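# Seat the diffuser flat in the light fitting

## Task

Put the diffuser into the light fitting so that it lies flat, with each of its two short edges tucked beneath the fitting's lips.

## Robot and tools

Robot: two UR7e-type arms, left_arm and right_arm, each ending in a Robotiq two-finger gripper that opens to 140 mm. The fingers can fold at a hinge. Grip with the outer quarter of the pads, near the tips; nearer the palm a narrow part may slip out and a wide one may be crushed. A fingertip pushed straight into a surface folds easily, so a move can pass a surface almost unfelt and spoil the next grip.

Frames: the scene frame has its origin at table-top height, midway between the nominal bases, with +z up and +x out over the table. left_arm sits on the +y side (not tied to image sides). Bases: left_arm at (+0.023, +0.518, +0.013) m, right_arm at (-0.022, -0.354, +0.013) m, each turned very slightly about z. Each arm reports its end_effector_position (m), end_effector_quat_wxyz and velocities in its own base frame. Fixed cameras and the table use the scene frame. Offsets you command run along the current Hand target's own axes. The gripper's +z points along the fingers, and the fingers open and close along its y. end_effector_position is the point between the pads when closed; fingertips reach about 33 mm past it, less when wide open.

A row is always 18 numbers, each from -1 to 1, even if one arm stays still: left dx, dy, dz, rx, ry, rz, left gripper position, force_limit, speed, then those nine again for the right arm. dx..rz are offsets, not poses: they count from the arm's Hand target as it was when the action or move began. 1.0 stands for 0.6 m or 180 degrees. rx, ry, rz form one rotation vector. Repeating an offset moves the arm further. All zeros re-requests the current Hand target. The controller limits commanded orientation to 32 degrees from the measured one per step.

Gripper numbers are commands, not offsets. position: +1 fully open, about -0.8 pads touch, -1 closes until blocked. force_limit: -1 gives about 14 N, 0 about 40 N, +1 about 58 N; faster closing squeezes harder. speed: -1 about 30 mm/s, 0 about 140, +1 about 250. Both start at +1. To leave a gripper unchanged, resend its last three numbers; a 0 is a real command. object_status: 0 moving, 1 blocked while opening, 2 blocked while closing (a grip), 3 reached the position or pads met. position_measured is in counts: 3 open, about 139 at 60 mm, 230 pads touching. To tighten a grip, raise force_limit and switch position between -1 and -0.98.

Tools:
- execute_actions(actions, cameras): actions is a list of actions; each action is a list of up to 15 rows, one per 1/30 s step; a shorter action holds its final row. Every row counts from that action's start pose. An empty list returns the state plus images.
- move(target, speed, blend, stop_force, zero, blocking, cameras): straight-line paths toward one row, or a list of up to 15 rows, each an offset from the same starting Hand targets. speed in m/s, 0.002 to 3.6, default 0.25 (turns up to twice that in rad/s). blend in metres for rounding corners in a list; 0 stops at each. stop_force in N, 3 to 120, same for both arms; ends an arm's path when its wrist sensor feels that much push against the motion. Do not rely on it when the gripper rotates, and omit it when backing away from something it presses on. zero (only with stop_force) re-zeros the sensor first, default true. blocking=false returns after about 0.5 s while the move continues; not allowed with stop_force. Paths do not avoid obstacles or each other and stop after 10 s. Avoid paths passing near an arm's own base.
- wait(seconds 0 to 10, cameras); stop(cameras) brakes a running move.
- zoom_image(camera, region [x0, y0, x1, y1] in pixels, at most 504 by 504) on a camera from the latest images: cam_high, cam_low, cam_far_left, cam_far_right, cam_left_wrist, cam_right_wrist, all 672x504.
- zero_wrist_force(arm); read_manual(section) gives licence texts only; finished_scene(scene, 1 or 2) ends the scene for good.

Results list, per arm, Hand target (the last commanded pose; next offsets start here), end_effector pose and velocities, Joint positions, Joint torques, Wrist force and Wrist torque on the end effector's axes plus a peak line, gripper position_measured and object_status, and Tool commands. Joint velocities 'within noise' means the arm is still. A gripper often rests slightly short of its Hand target; send the gap as an offset. The move line reports how it ended: done, off_target, moving, held or fault, plus limits such as paced or held.

Cautions: the arms are stiff, so a target even slightly beyond a firm contact can trigger a fault stop of about 10 s. Faults come from about 150 N of outside force or contact torque over the joint limits (142 N m on the big joints, 26.6 N m on wrists). To stop pressing, command the target back past the gripper. Arms must not hit or press each other, and a gripper must not close on the other arm's fingers. Nothing may fall off the table; do not release moving parts, slam or push hard. Long stretched or straining holds heat motors: MOTOR HOT appears at 70 °C and brakes lock at 85 °C. Loose objects may get nudged occasionally. Before finishing, the diffuser must stay seated with no robot contact.

Each tool is called after ">>>" by a JSON object that holds its "op" and its "data", one argument or row to a line.

## Session

>>> {"op": "execute_actions", "data": {
  "actions": []
}}

Scene clock: 0.00 s.
left_arm: end_effector_position=(+0.6030, -0.4147, +0.1871) position_measured=3 object_status=3 end_effector_quat_wxyz=(-0.011, +0.948, -0.067, +0.310) | right_arm: end_effector_position=(+0.4843, -0.0073, +0.1713) position_measured=3 object_status=3 end_effector_quat_wxyz=(-0.053, +0.604, -0.409, +0.682)
Joint positions: left_arm=[-1.001 -1.275 1.721 -2.412 -1.064 2.385] | right_arm=[0.058 -0.836 2.586 -4.815 -2.144 3.855]
Joint velocities: within noise
Joint torques (N m): no reading
Wrist force (N): no reading
Wrist torque (N m): no reading
Wrist force, peak (N): no reading
Hand target: left_arm +0.6030, -0.4147, +0.1871; -0.011, +0.948, -0.067, +0.310 | right_arm +0.4843, -0.0073, +0.1713; -0.053, +0.604, -0.409, +0.682
Tool commands: left_gripper/position=+1.0 left_gripper/force_limit=+1.0 left_gripper/speed=+1.0 right_gripper/position=+1.0 right_gripper/force_limit=+1.0 right_gripper/speed=+1.0

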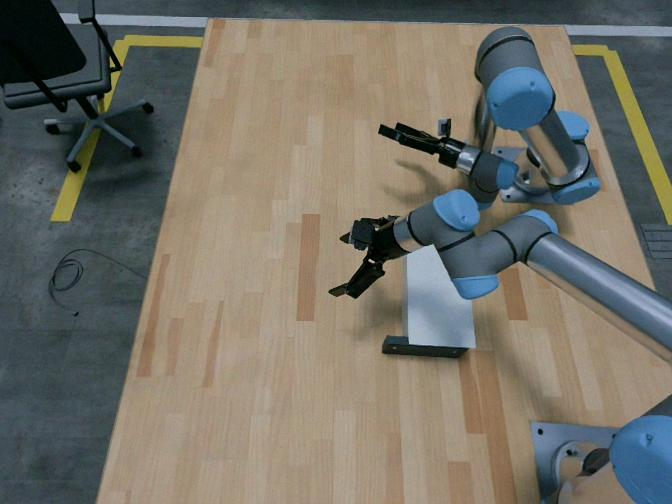

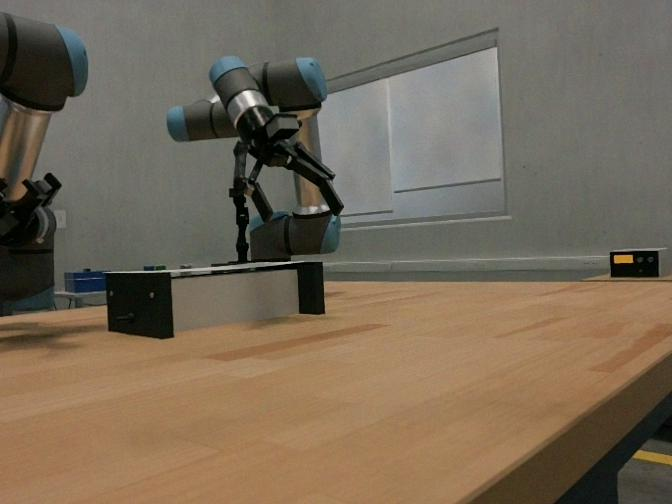

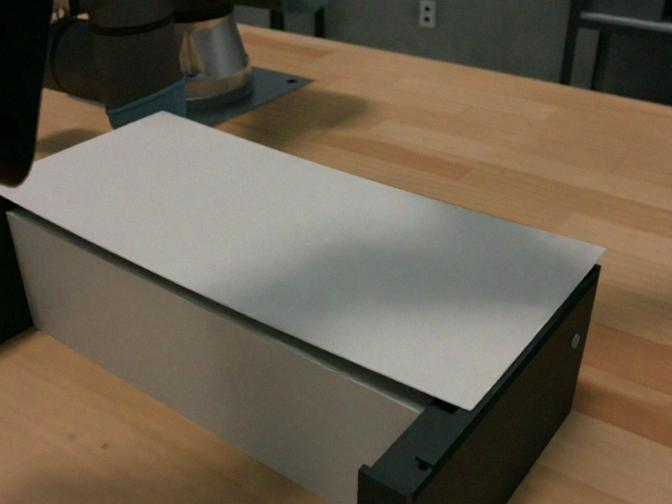

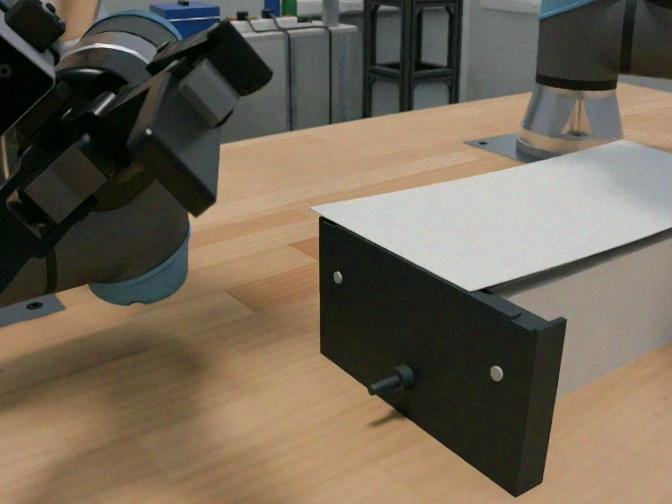

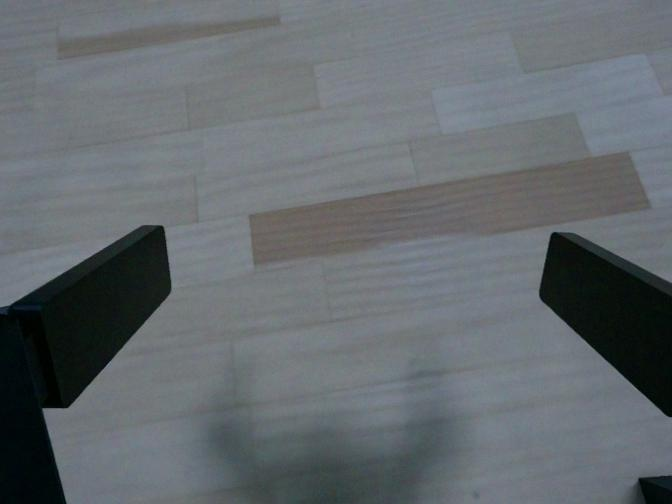

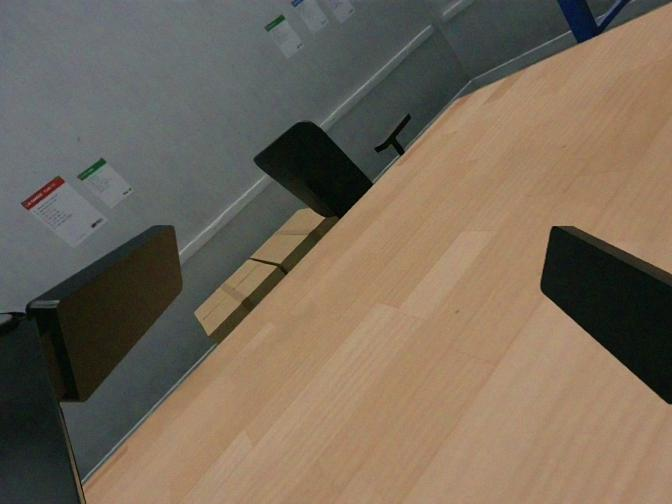

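>>> {"op": "zoom_image", "data": {
  "camera": "cam_far_right",
  "region": [290, 120, 672, 504]
}}

>>> {"op": "zoom_image", "data": {
  "camera": "cam_far_left",
  "region": [300, 200, 640, 504]
}}

>>> {"op": "zoom_image", "data": {
  "camera": "cam_high",
  "region": [330, 200, 530, 370]
}}

>>> {"op": "zoom_image", "data": {
  "camera": "cam_low",
  "region": [90, 130, 350, 350]
}}

Scaled by 1.312 from the camera's 672x504 image, which has a finer 960x720 frame.

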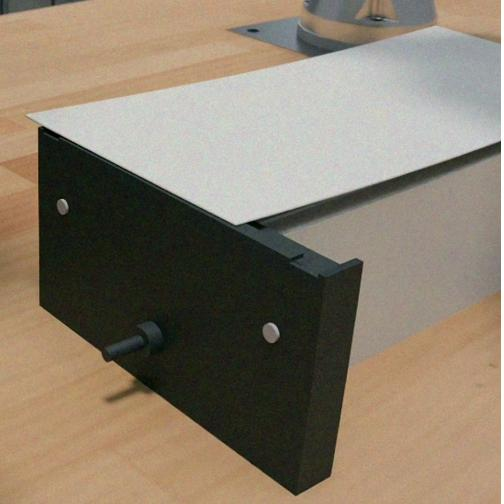

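Scaled by 1.482 from the camera's 672x504 image, which has a finer 960x720 frame.

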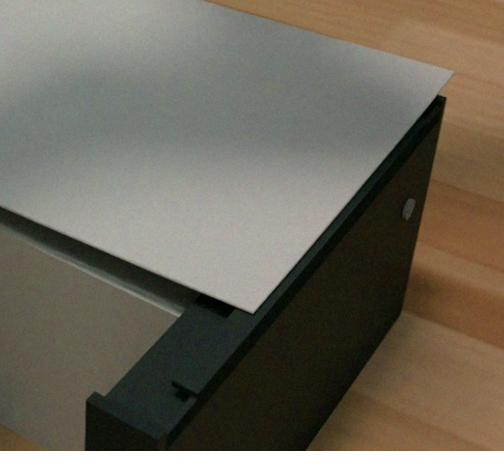

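Scaled by 2.520 from the camera's 672x504 image, which has a finer 960x720 frame.

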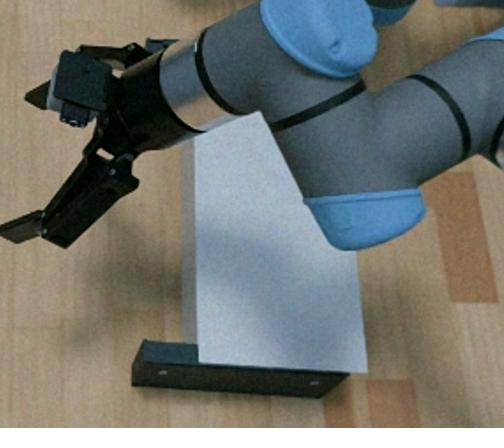

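Scaled by 1.938 from the camera's 672x504 image, which has a finer 960x720 frame.

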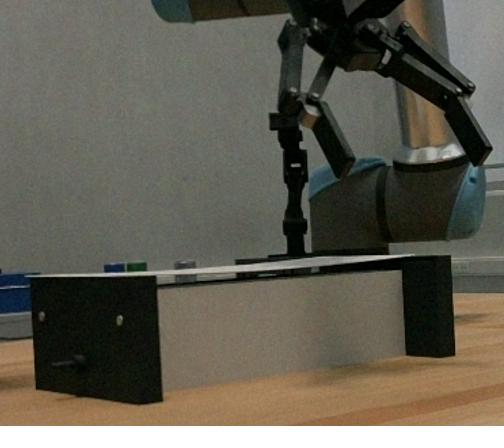

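>>> {"op": "move", "data": {
  "target": [-0.0065, -0.072, -0.3703, -0.0072, -0.2013, -0.0435, 1, 1, 1, 0, 0, 0, 0, 0, 0, 1, 1, 1],
  "speed": 0.5,
  "cameras": ["cam_high", "cam_left_wrist", "cam_far_left", "cam_far_right"]
}}

Scene clock: 8.40 s.
left_arm: end_effector_position=(+0.4741, -0.3665, +0.3667) position_measured=3 object_status=3 end_effector_quat_wxyz=(+0.000, +1.000, +0.000, +0.000) | right_arm: end_effector_position=(+0.4843, -0.0073, +0.1713) position_measured=3 object_status=3 end_effector_quat_wxyz=(-0.053, +0.604, -0.409, +0.682)
Joint positions: left_arm=[-0.882 -1.318 1.05 -1.303 -1.571 2.26] | right_arm=[0.058 -0.836 2.586 -4.815 -2.144 3.855]
Joint torques (N m): left_arm=[-9.17 -39.16 -38.07 -1.67 -1.81 -1.93] | right_arm=[0.28 -27.02 1.94 -2.37 -0.11 -0.08]
Wrist force (N): left_arm=[-1.0 0.1 -0.2] | right_arm=[-0.2 0.1 -0.1]
Wrist torque (N m): left_arm=[0.06 -0.05 -0.09] | right_arm=[0.02 0.06 0.01]
Wrist force, peak (N): left_arm=[-1.1 0.9 2.9] | right_arm=[-0.5 -0.1 0.6]
Hand target: left_arm +0.4740, -0.3666, +0.3668; +0.000, +1.000, +0.000, +0.000 | right_arm +0.4843, -0.0073, +0.1713; -0.053, +0.604, -0.409, +0.682
Off the commanded pose: left_arm 0.000 m, 0 deg | right_arm 0.000 m, 0 deg.
move: done
Images, in order (width x height): cam_high 672x504, cam_far_left 672x504, cam_far_right 672x504, cam_left_wrist 672x504.

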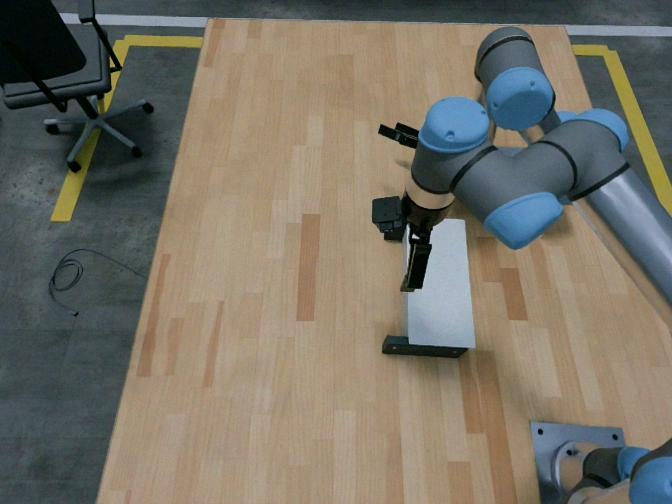

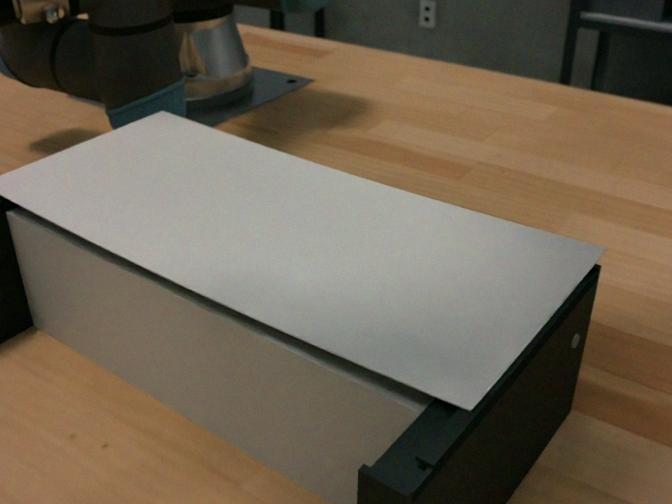

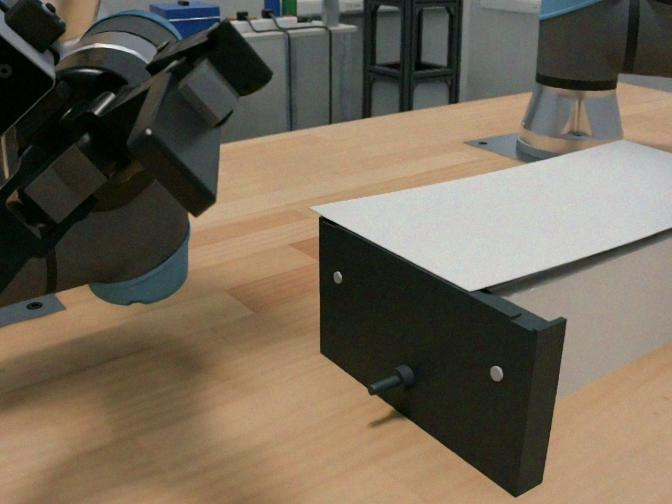

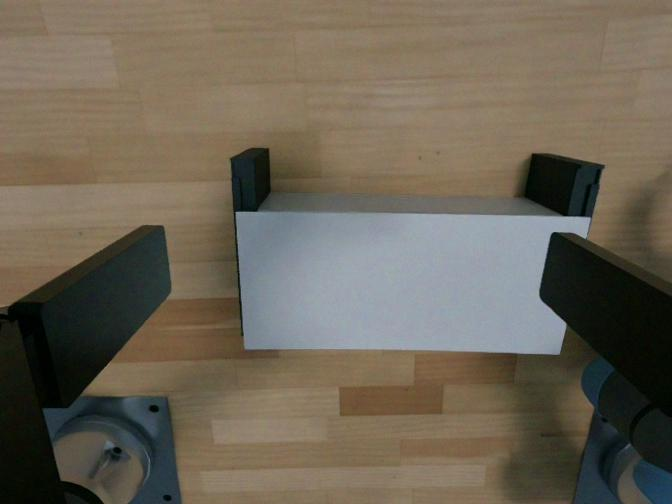

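>>> {"op": "zoom_image", "data": {
  "camera": "cam_left_wrist",
  "region": [200, 130, 420, 370]
}}

>>> {"op": "zoom_image", "data": {
  "camera": "cam_left_wrist",
  "region": [420, 130, 640, 370]
}}

>>> {"op": "zoom_image", "data": {
  "camera": "cam_far_left",
  "region": [0, 90, 340, 400]
}}

>>> {"op": "zoom_image", "data": {
  "camera": "cam_far_left",
  "region": [330, 220, 630, 504]
}}

Scaled by 2.100 from the camera's 672x504 image, which has a finer 960x720 frame.

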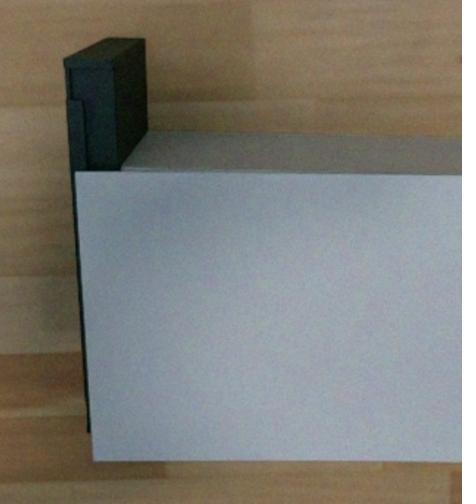

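Scaled by 2.100 from the camera's 672x504 image, which has a finer 960x720 frame.

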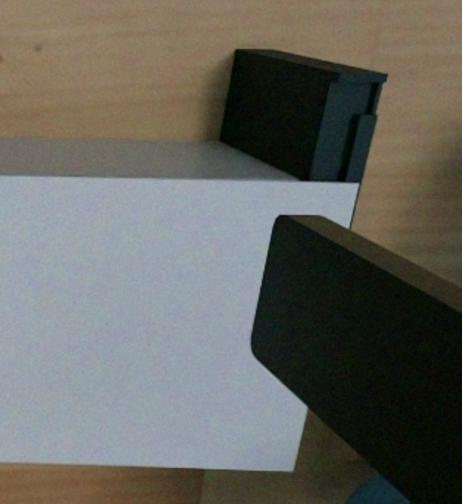

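Scaled by 1.482 from the camera's 672x504 image, which has a finer 960x720 frame.

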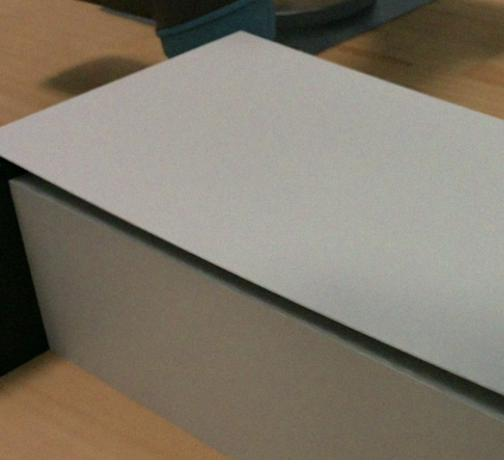

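Scaled by 1.680 from the camera's 672x504 image, which has a finer 960x720 frame.

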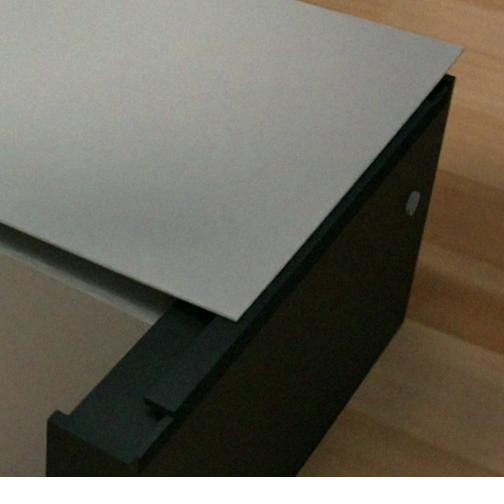

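>>> {"op": "zoom_image", "data": {
  "camera": "cam_far_right",
  "region": [290, 180, 410, 280]
}}

>>> {"op": "zoom_image", "data": {
  "camera": "cam_far_right",
  "region": [450, 260, 590, 370]
}}

>>> {"op": "zoom_image", "data": {
  "camera": "cam_far_left",
  "region": [540, 220, 630, 300]
}}

>>> {"op": "zoom_image", "data": {
  "camera": "cam_far_left",
  "region": [350, 380, 500, 500]
}}

Scaled by 4.200 from the camera's 672x504 image, which has a finer 960x720 frame.

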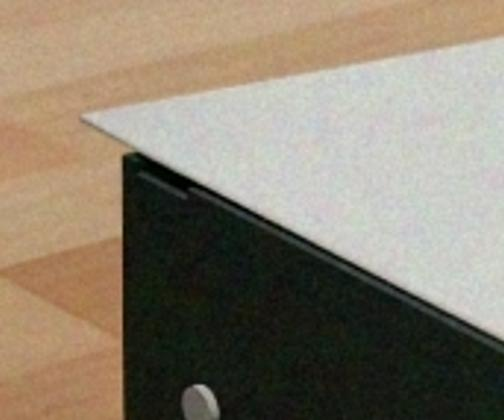

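Scaled by 3.600 from the camera's 672x504 image, which has a finer 960x720 frame.

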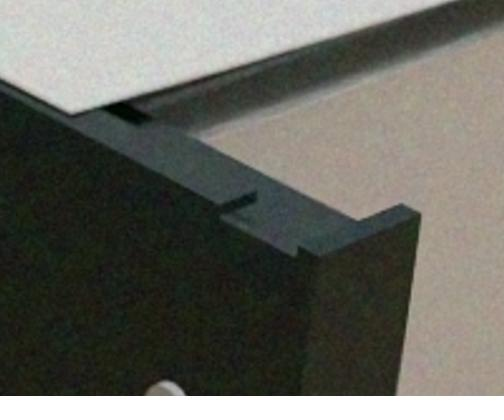

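Scaled by 5.600 from the camera's 672x504 image, which has a finer 960x720 frame.

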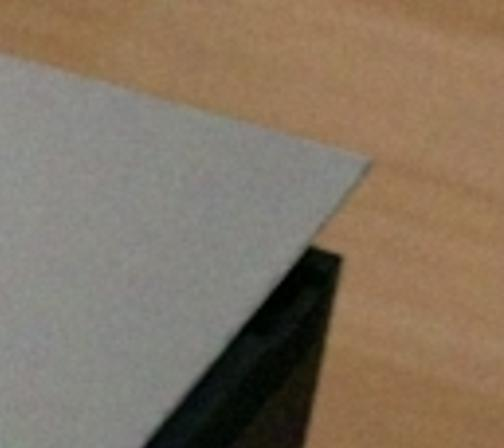

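Scaled by 3.360 from the camera's 672x504 image, which has a finer 960x720 frame.

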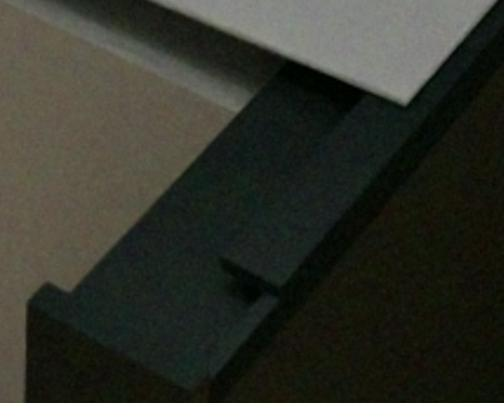

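>>> {"op": "execute_actions", "data": {
  "actions": [],
  "cameras": ["cam_low", "cam_far_left", "cam_far_right"]
}}

>>> {"op": "zoom_image", "data": {
  "camera": "cam_low",
  "region": [90, 240, 340, 345]
}}

>>> {"op": "zoom_image", "data": {
  "camera": "cam_far_left",
  "region": [0, 180, 240, 340]
}}

>>> {"op": "zoom_image", "data": {
  "camera": "cam_far_left",
  "region": [240, 280, 480, 440]
}}

Scene clock: 21.90 s.
left_arm: end_effector_position=(+0.4740, -0.3666, +0.3668) position_measured=3 object_status=3 end_effector_quat_wxyz=(+0.000, +1.000, +0.000, +0.000) | right_arm: end_effector_position=(+0.4843, -0.0073, +0.1713) position_measured=3 object_status=3 end_effector_quat_wxyz=(-0.053, +0.604, -0.409, +0.682)
Joint positions: left_arm=[-0.882 -1.318 1.05 -1.303 -1.572 2.26] | right_arm=[0.058 -0.836 2.586 -4.815 -2.144 3.855]
Joint velocities: within noise
Joint torques (N m): left_arm=[-11.51 -43.95 -39.28 -1.61 -1.84 -2.72] | right_arm=[-0.06 -27.38 1.76 -2.46 -0.35 0.01]
Wrist force (N): left_arm=[-0.9 0.0 -0.2] | right_arm=[-0.2 0.2 0.2]
Wrist torque (N m): left_arm=[0.02 -0.07 -0.09] | right_arm=[0.06 0.06 0.00]
Wrist force, peak (N): left_arm=[-1.2 -0.1 -0.1] | right_arm=[-0.6 0.3 0.0]
Hand target: left_arm +0.4740, -0.3666, +0.3668; +0.000, +1.000, +0.000, +0.000 | right_arm +0.4843, -0.0073, +0.1713; -0.053, +0.604, -0.409, +0.682
Tool commands: left_gripper/position=+1.0 left_gripper/force_limit=+1.0 left_gripper/speed=+1.0 right_gripper/position=+1.0 right_gripper/force_limit=+1.0 right_gripper/speed=+1.0
Off the commanded pose: left_arm 0.000 m, 0 deg | right_arm 0.000 m, 0 deg.
Images, in order (width x height): cam_low 672x504, cam_far_left 672x504, cam_far_right 672x504.

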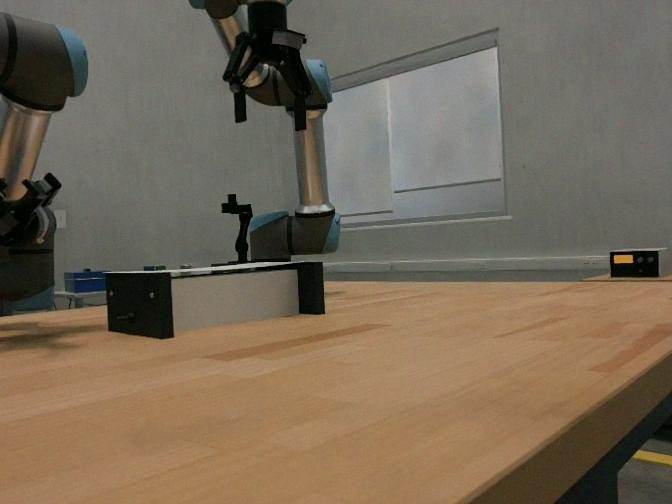

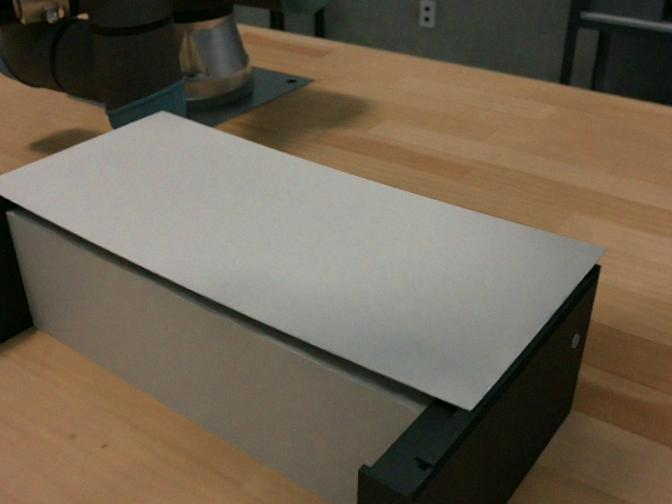

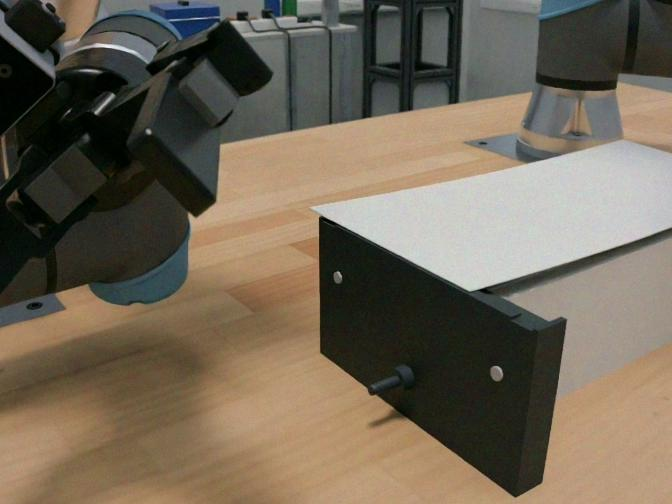

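Scaled by 2.016 from the camera's 672x504 image, which has a finer 960x720 frame.

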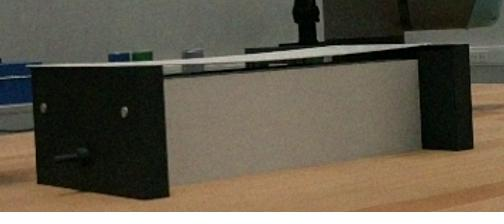

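Scaled by 2.100 from the camera's 672x504 image, which has a finer 960x720 frame.

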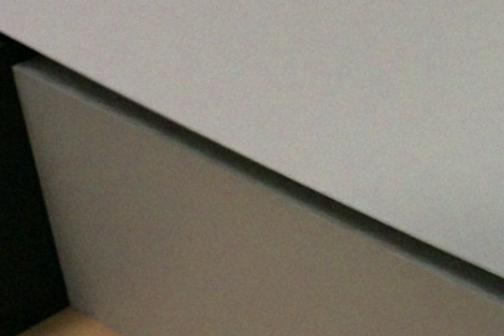

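Scaled by 2.100 from the camera's 672x504 image, which has a finer 960x720 frame.

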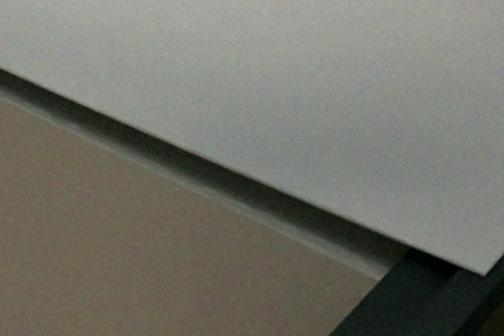

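>>> {"op": "move", "data": {
  "target": [-0.4983, -0.1108, 0.1113, 0.3849, 0.3849, 0.3849, -0.1, 1, 1, 0, 0, 0, 0, 0, 0, 1, 1, 1],
  "speed": 0.5,
  "cameras": ["cam_high", "cam_left_wrist", "cam_far_left", "cam_low"]
}}

Scene clock: 59.90 s.
left_arm: end_effector_position=(+0.1751, -0.3000, +0.3001) position_measured=141 object_status=3 end_effector_quat_wxyz=(+0.500, -0.500, +0.500, -0.500) | right_arm: end_effector_position=(+0.4843, -0.0073, +0.1713) position_measured=3 object_status=3 end_effector_quat_wxyz=(-0.053, +0.604, -0.409, +0.682)
Joint positions: left_arm=[-2.414 -1.676 2.168 -0.492 -0.842 1.571] | right_arm=[0.058 -0.836 2.586 -4.815 -2.144 3.855]
Joint torques (N m): left_arm=[-8.64 -21.79 -24.76 1.68 1.04 -2.47] | right_arm=[-0.23 -27.2 2.27 -2.39 -0.23 0.12]
Wrist force (N): left_arm=[-0.6 -0.6 1.2] | right_arm=[0.0 0.2 0.1]
Wrist torque (N m): left_arm=[0.25 0.44 0.29] | right_arm=[0.03 0.02 0.00]
Wrist force, peak (N): left_arm=[-0.3 -1.3 1.1] | right_arm=[-0.5 -0.1 0.3]
Hand target: left_arm +0.1750, -0.3000, +0.3002; +0.500, -0.500, +0.500, -0.500 | right_arm +0.4843, -0.0073, +0.1713; -0.053, +0.604, -0.409, +0.682
Off the commanded pose: left_arm 0.000 m, 0 deg | right_arm 0.000 m, 0 deg.
move: done
Images, in order (width x height): cam_high 672x504, cam_low 672x504, cam_far_left 672x504, cam_left_wrist 672x504.

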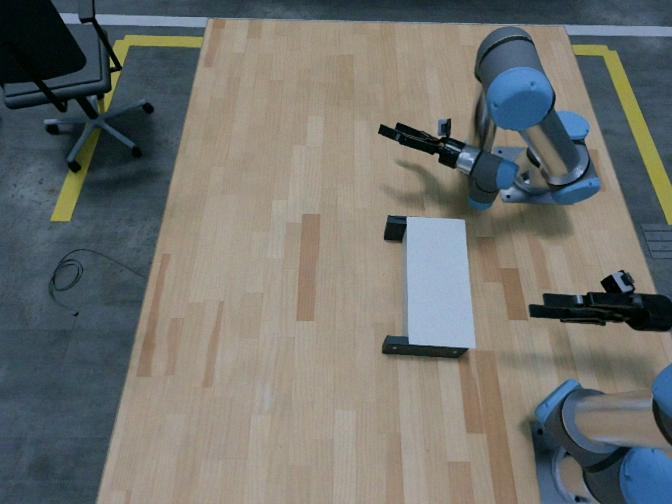

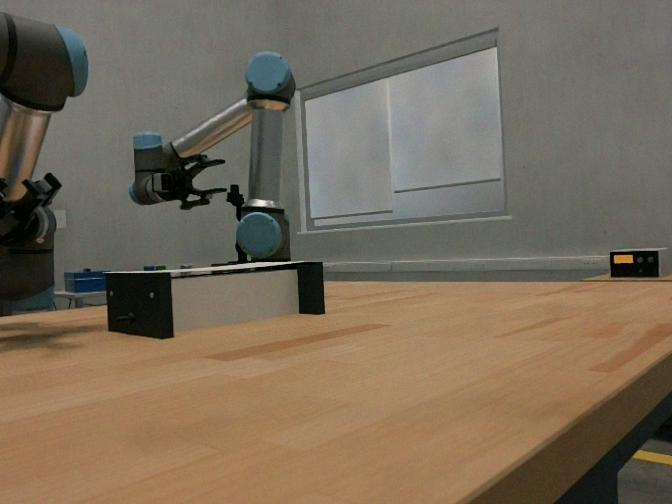

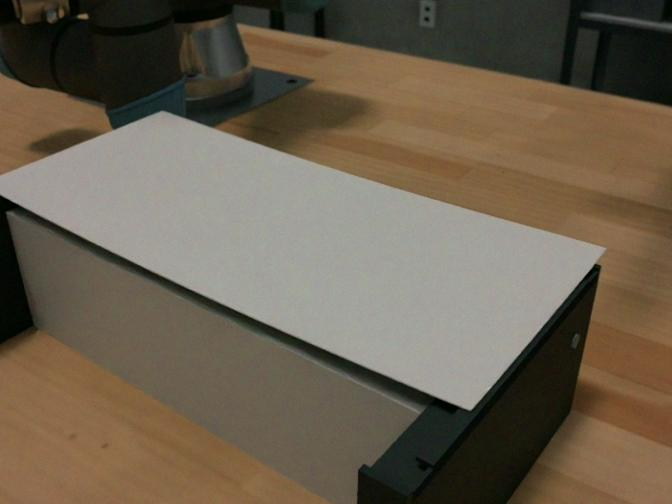

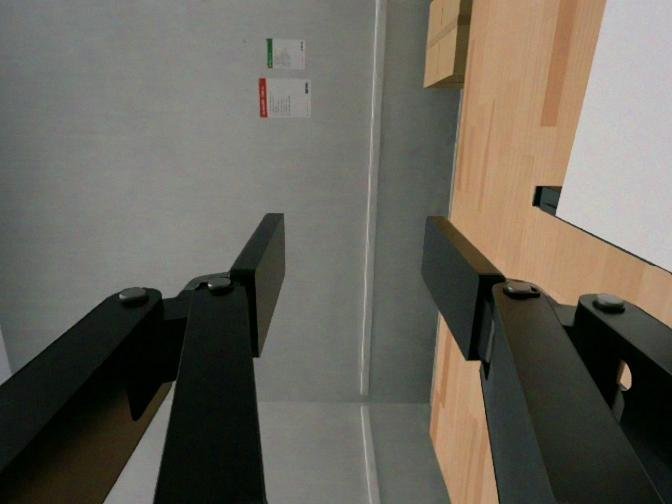

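>>> {"op": "move", "data": {
  "target": [0, 0.25, 0, 0, 0, 0, -0.1, 1, 1, 0, 0, 0, 0, 0, 0, 1, 1, 1],
  "speed": 0.3,
  "cameras": ["cam_high", "cam_left_wrist", "cam_far_right"]
}}

Scene clock: 61.77 s.
left_arm: end_effector_position=(+0.1750, -0.3000, +0.1502) position_measured=141 object_status=3 end_effector_quat_wxyz=(+0.500, -0.500, +0.500, -0.500) end_effector_velocity=(+0.000, -0.001, -0.002) end_effector_angular_velocity=(-0.003, +0.004, +0.000) | right_arm: end_effector_position=(+0.4843, -0.0073, +0.1713) position_measured=3 object_status=3 end_effector_quat_wxyz=(-0.053, +0.604, -0.409, +0.682)
Joint positions: left_arm=[-2.414 -1.365 2.358 -0.993 -0.842 1.571] | right_arm=[0.058 -0.836 2.586 -4.815 -2.144 3.855]
Joint velocities: left_arm=[0.001 0.002 -0.001 -0.008 0.001 0.001] | right_arm=[within noise]
Joint torques (N m): left_arm=[12.09 -12.16 -21.9 0.3 1.74 -2.6] | right_arm=[0.23 -26.66 1.99 -2.32 -0.28 0.16]
Wrist force (N): left_arm=[-0.8 -0.6 1.0] | right_arm=[-0.1 0.2 0.4]
Wrist torque (N m): left_arm=[0.23 0.47 0.40] | right_arm=[0.03 0.02 0.00]
Wrist force, peak (N): left_arm=[-0.7 -3.4 1.0] | right_arm=[-0.4 0.5 0.1]
Hand target: left_arm +0.1750, -0.3001, +0.1502; +0.500, -0.500, +0.500, -0.500 | right_arm +0.4843, -0.0073, +0.1713; -0.053, +0.604, -0.409, +0.682
Off the commanded pose: left_arm 0.000 m, 0 deg | right_arm 0.000 m, 0 deg.
move: done
Images, in order (width x height): cam_high 672x504, cam_far_right 672x504, cam_left_wrist 672x504.

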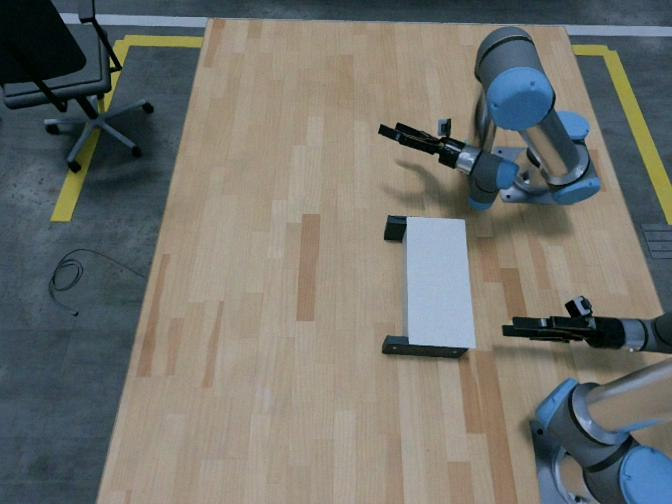

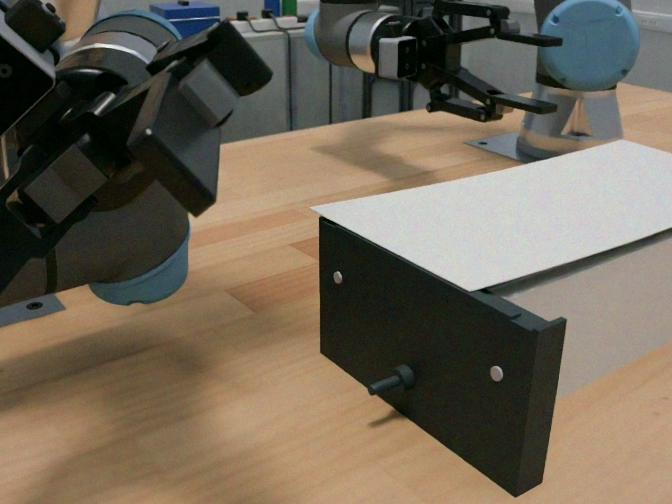

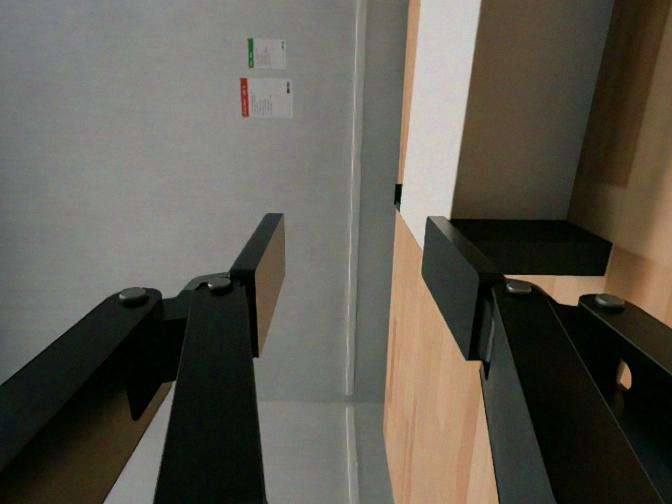

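>>> {"op": "zoom_image", "data": {
  "camera": "cam_left_wrist",
  "region": [370, 0, 640, 290]
}}

Scaled by 1.738 from the camera's 672x504 image, which has a finer 960x720 frame.

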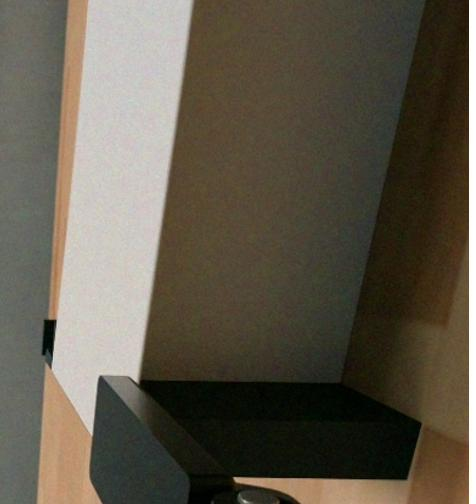

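>>> {"op": "move", "data": {
  "target": [0, 0.0867, 0, 0, 0.0052, 0, -0.1, 1, 1, 0, 0, 0, 0, 0, 0, 1, 1, 1],
  "speed": 0.2,
  "cameras": ["cam_left_wrist", "cam_far_right"]
}}

>>> {"op": "zoom_image", "data": {
  "camera": "cam_left_wrist",
  "region": [250, 0, 550, 290]
}}

Scene clock: 69.80 s.
left_arm: end_effector_position=(+0.1749, -0.3001, +0.0982) position_measured=141 object_status=3 end_effector_quat_wxyz=(+0.495, -0.496, +0.504, -0.504) | right_arm: end_effector_position=(+0.4843, -0.0073, +0.1713) position_measured=3 object_status=3 end_effector_quat_wxyz=(-0.053, +0.604, -0.409, +0.682)
Joint positions: left_arm=[-2.427 -1.216 2.399 -1.183 -0.839 1.571] | right_arm=[0.058 -0.836 2.586 -4.815 -2.144 3.855]
Joint torques (N m): left_arm=[10.97 -16.91 -20.5 0.57 0.3 -2.81] | right_arm=[-0.11 -27.37 3.13 -2.24 -0.33 0.08]
Wrist force (N): left_arm=[-0.8 -0.7 1.2] | right_arm=[-0.2 0.1 0.2]
Wrist torque (N m): left_arm=[0.23 0.48 0.40] | right_arm=[0.04 0.05 0.00]
Wrist force, peak (N): left_arm=[-0.3 -2.2 1.1] | right_arm=[-0.5 0.6 0.3]
Hand target: left_arm +0.1749, -0.3001, +0.0981; +0.495, -0.496, +0.504, -0.504 | right_arm +0.4843, -0.0073, +0.1713; -0.053, +0.604, -0.409, +0.682
Off the commanded pose: left_arm 0.000 m, 0 deg | right_arm 0.000 m, 0 deg.
move: done
Images, in order (width x height): cam_far_right 672x504, cam_left_wrist 672x504.

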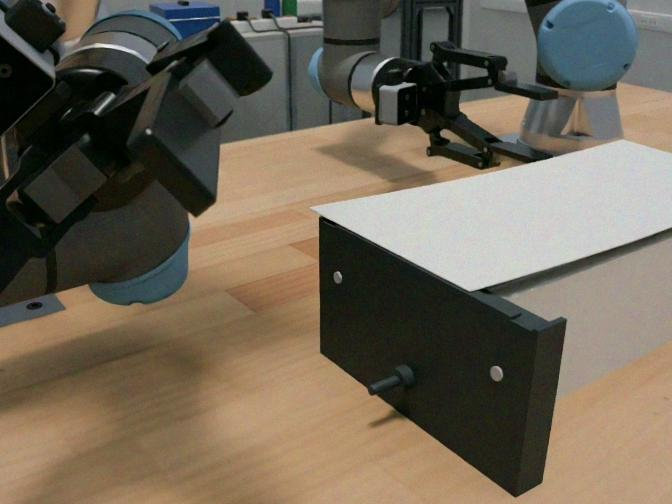

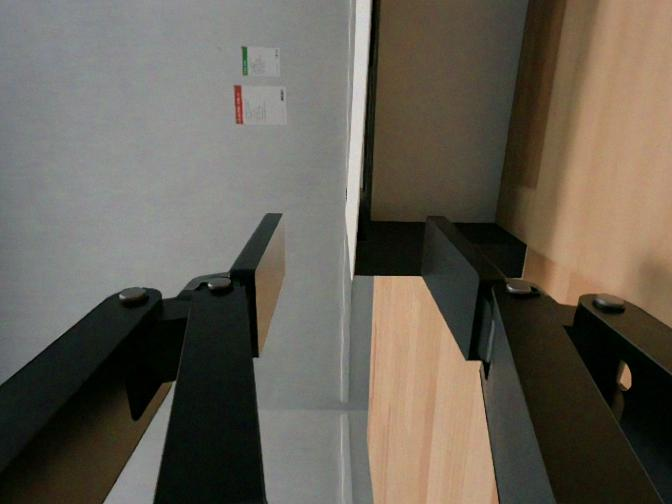

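Scaled by 1.680 from the camera's 672x504 image, which has a finer 960x720 frame.

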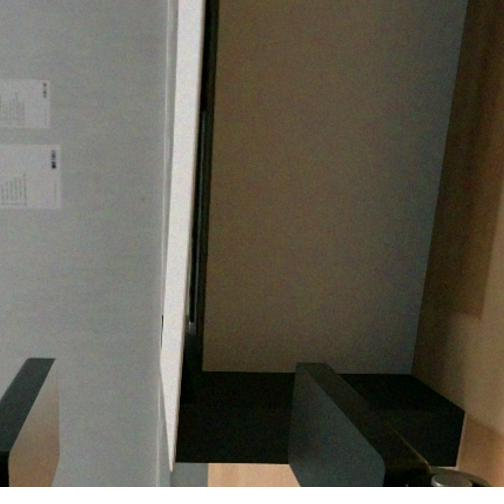

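>>> {"op": "move", "data": {
  "target": [0, 0, 0.0667, 0, 0, 0, -0.1, 1, 1, 0, 0, 0, 0, 0, 0, 1, 1, 1],
  "speed": 0.15,
  "cameras": ["cam_left_wrist", "cam_far_right", "cam_high"]
}}

>>> {"op": "zoom_image", "data": {
  "camera": "cam_left_wrist",
  "region": [230, 120, 530, 400]
}}

>>> {"op": "zoom_image", "data": {
  "camera": "cam_high",
  "region": [370, 200, 570, 370]
}}

Scene clock: 72.83 s.
left_arm: end_effector_position=(+0.2150, -0.3007, +0.0981) position_measured=141 object_status=3 end_effector_quat_wxyz=(+0.495, -0.496, +0.504, -0.504) | right_arm: end_effector_position=(+0.4843, -0.0073, +0.1713) position_measured=3 object_status=3 end_effector_quat_wxyz=(-0.053, +0.604, -0.409, +0.682)
Joint positions: left_arm=[-2.329 -1.236 2.439 -1.204 -0.741 1.571] | right_arm=[0.058 -0.836 2.586 -4.815 -2.144 3.855]
Joint torques (N m): left_arm=[-2.57 -10.47 -18.56 2.77 -0.92 2.45] | right_arm=[-0.05 -26.46 1.46 -2.41 -0.34 0.2]
Wrist force (N): left_arm=[-0.9 -0.5 1.0] | right_arm=[-0.3 0.4 -0.1]
Wrist torque (N m): left_arm=[0.27 0.51 0.43] | right_arm=[0.09 0.07 0.00]
Wrist force, peak (N): left_arm=[-1.0 -0.7 2.5] | right_arm=[-0.6 0.2 -0.1]
Hand target: left_arm +0.2149, -0.3008, +0.0981; +0.495, -0.496, +0.504, -0.504 | right_arm +0.4843, -0.0073, +0.1713; -0.053, +0.604, -0.409, +0.682
Off the commanded pose: left_arm 0.000 m, 0 deg | right_arm 0.000 m, 0 deg.
move: done
Images, in order (width x height): cam_high 672x504, cam_far_right 672x504, cam_left_wrist 672x504.

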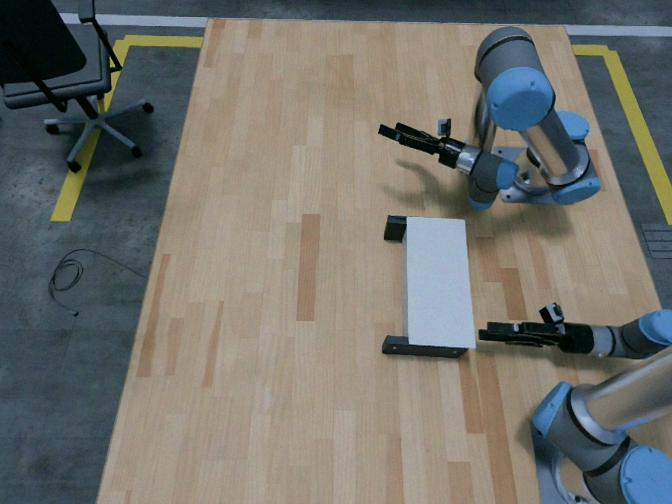

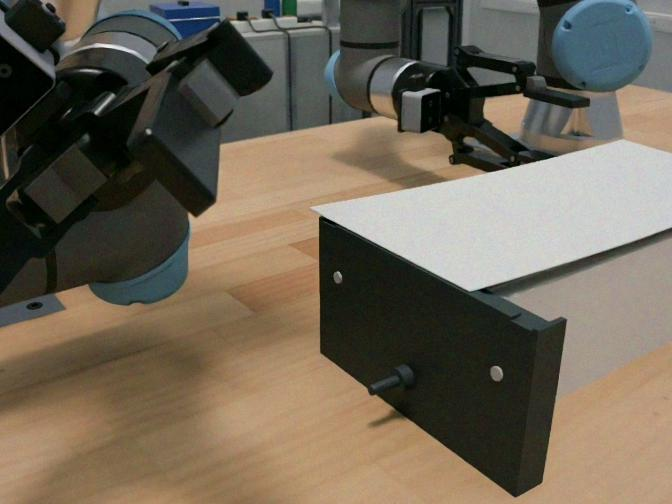

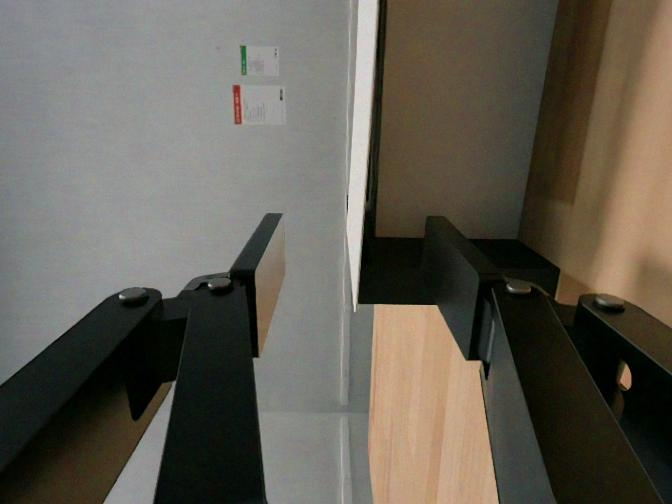

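Scaled by 1.680 from the camera's 672x504 image, which has a finer 960x720 frame.

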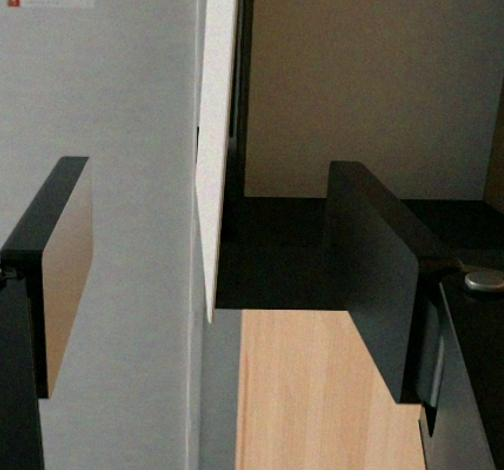

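Scaled by 2.520 from the camera's 672x504 image, which has a finer 960x720 frame.

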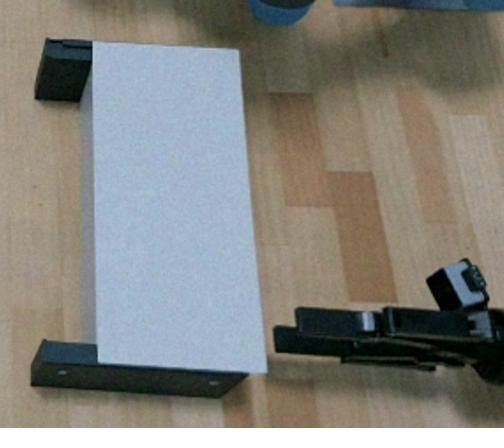

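>>> {"op": "move", "data": {
  "target": [
    [0.0083, 0, 0.0367, 0, 0, 0, -0.1, 1, 1, 0, 0, 0, 0, 0, 0, 1, 1, 1],
    [0.0083, 0, 0.0367, 0, 0, 0, -1, 1, -1, 0, 0, 0, 0, 0, 0, 1, 1, 1]
  ],
  "speed": 0.1,
  "cameras": ["cam_left_wrist", "cam_far_right", "cam_far_left"]
}}

>>> {"op": "zoom_image", "data": {
  "camera": "cam_left_wrist",
  "region": [230, 120, 530, 400]
}}

Scene clock: 78.03 s.
left_arm: end_effector_position=(+0.2369, -0.3061, +0.0981) position_measured=232 object_status=0 end_effector_quat_wxyz=(+0.495, -0.496, +0.504, -0.504) | right_arm: end_effector_position=(+0.4843, -0.0073, +0.1713) position_measured=3 object_status=3 end_effector_quat_wxyz=(-0.053, +0.604, -0.409, +0.682)
Joint positions: left_arm=[-2.257 -1.237 2.442 -1.205 -0.67 1.571] | right_arm=[0.058 -0.836 2.586 -4.815 -2.144 3.855]
Joint torques (N m): left_arm=[-10.72 -12.02 -21.36 2.61 1.43 2.2] | right_arm=[-0.26 -26.54 1.39 -2.41 -0.35 0.33]
Wrist force (N): left_arm=[-0.8 0.0 1.0] | right_arm=[-0.4 0.0 -0.1]
Wrist torque (N m): left_arm=[0.15 0.43 0.44] | right_arm=[-0.01 0.08 0.00]
Wrist force, peak (N): left_arm=[-0.6 -0.7 2.1] | right_arm=[-0.5 0.2 0.6]
Hand target: left_arm +0.2369, -0.3061, +0.0981; +0.495, -0.496, +0.504, -0.504 | right_arm +0.4843, -0.0073, +0.1713; -0.053, +0.604, -0.409, +0.682
Off the commanded pose: left_arm 0.000 m, 0 deg | right_arm 0.000 m, 0 deg.
move: done
Images, in order (width x height): cam_far_left 672x504, cam_far_right 672x504, cam_left_wrist 672x504.

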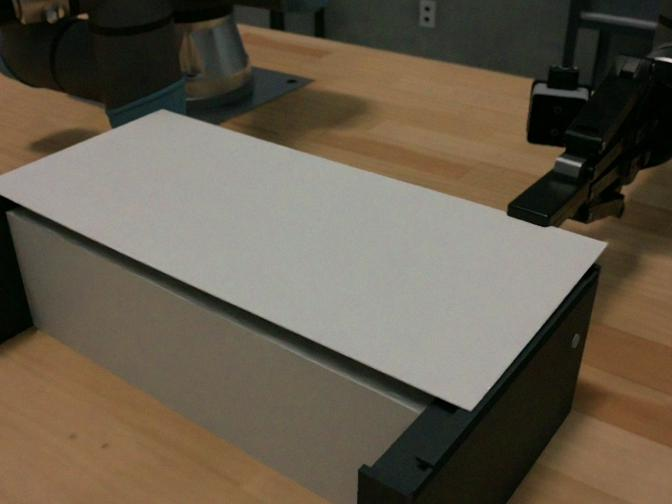

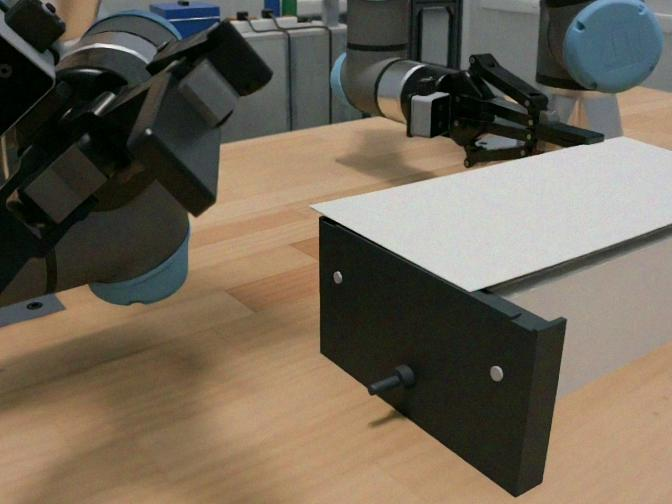

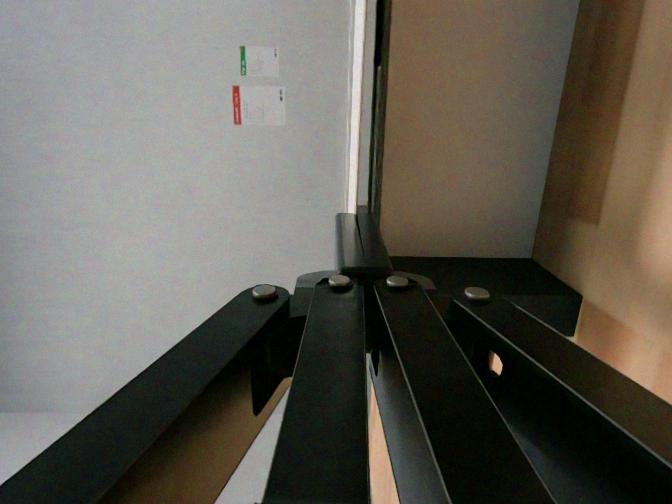

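Scaled by 1.680 from the camera's 672x504 image, which has a finer 960x720 frame.

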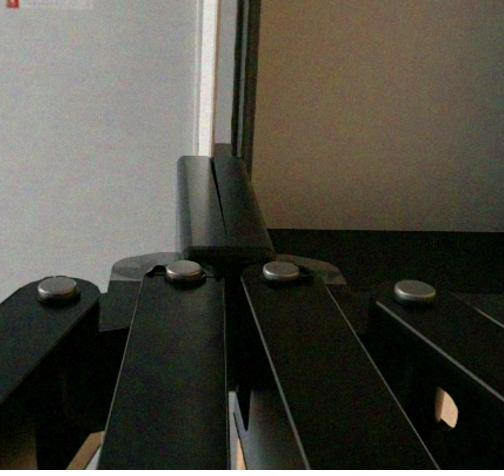

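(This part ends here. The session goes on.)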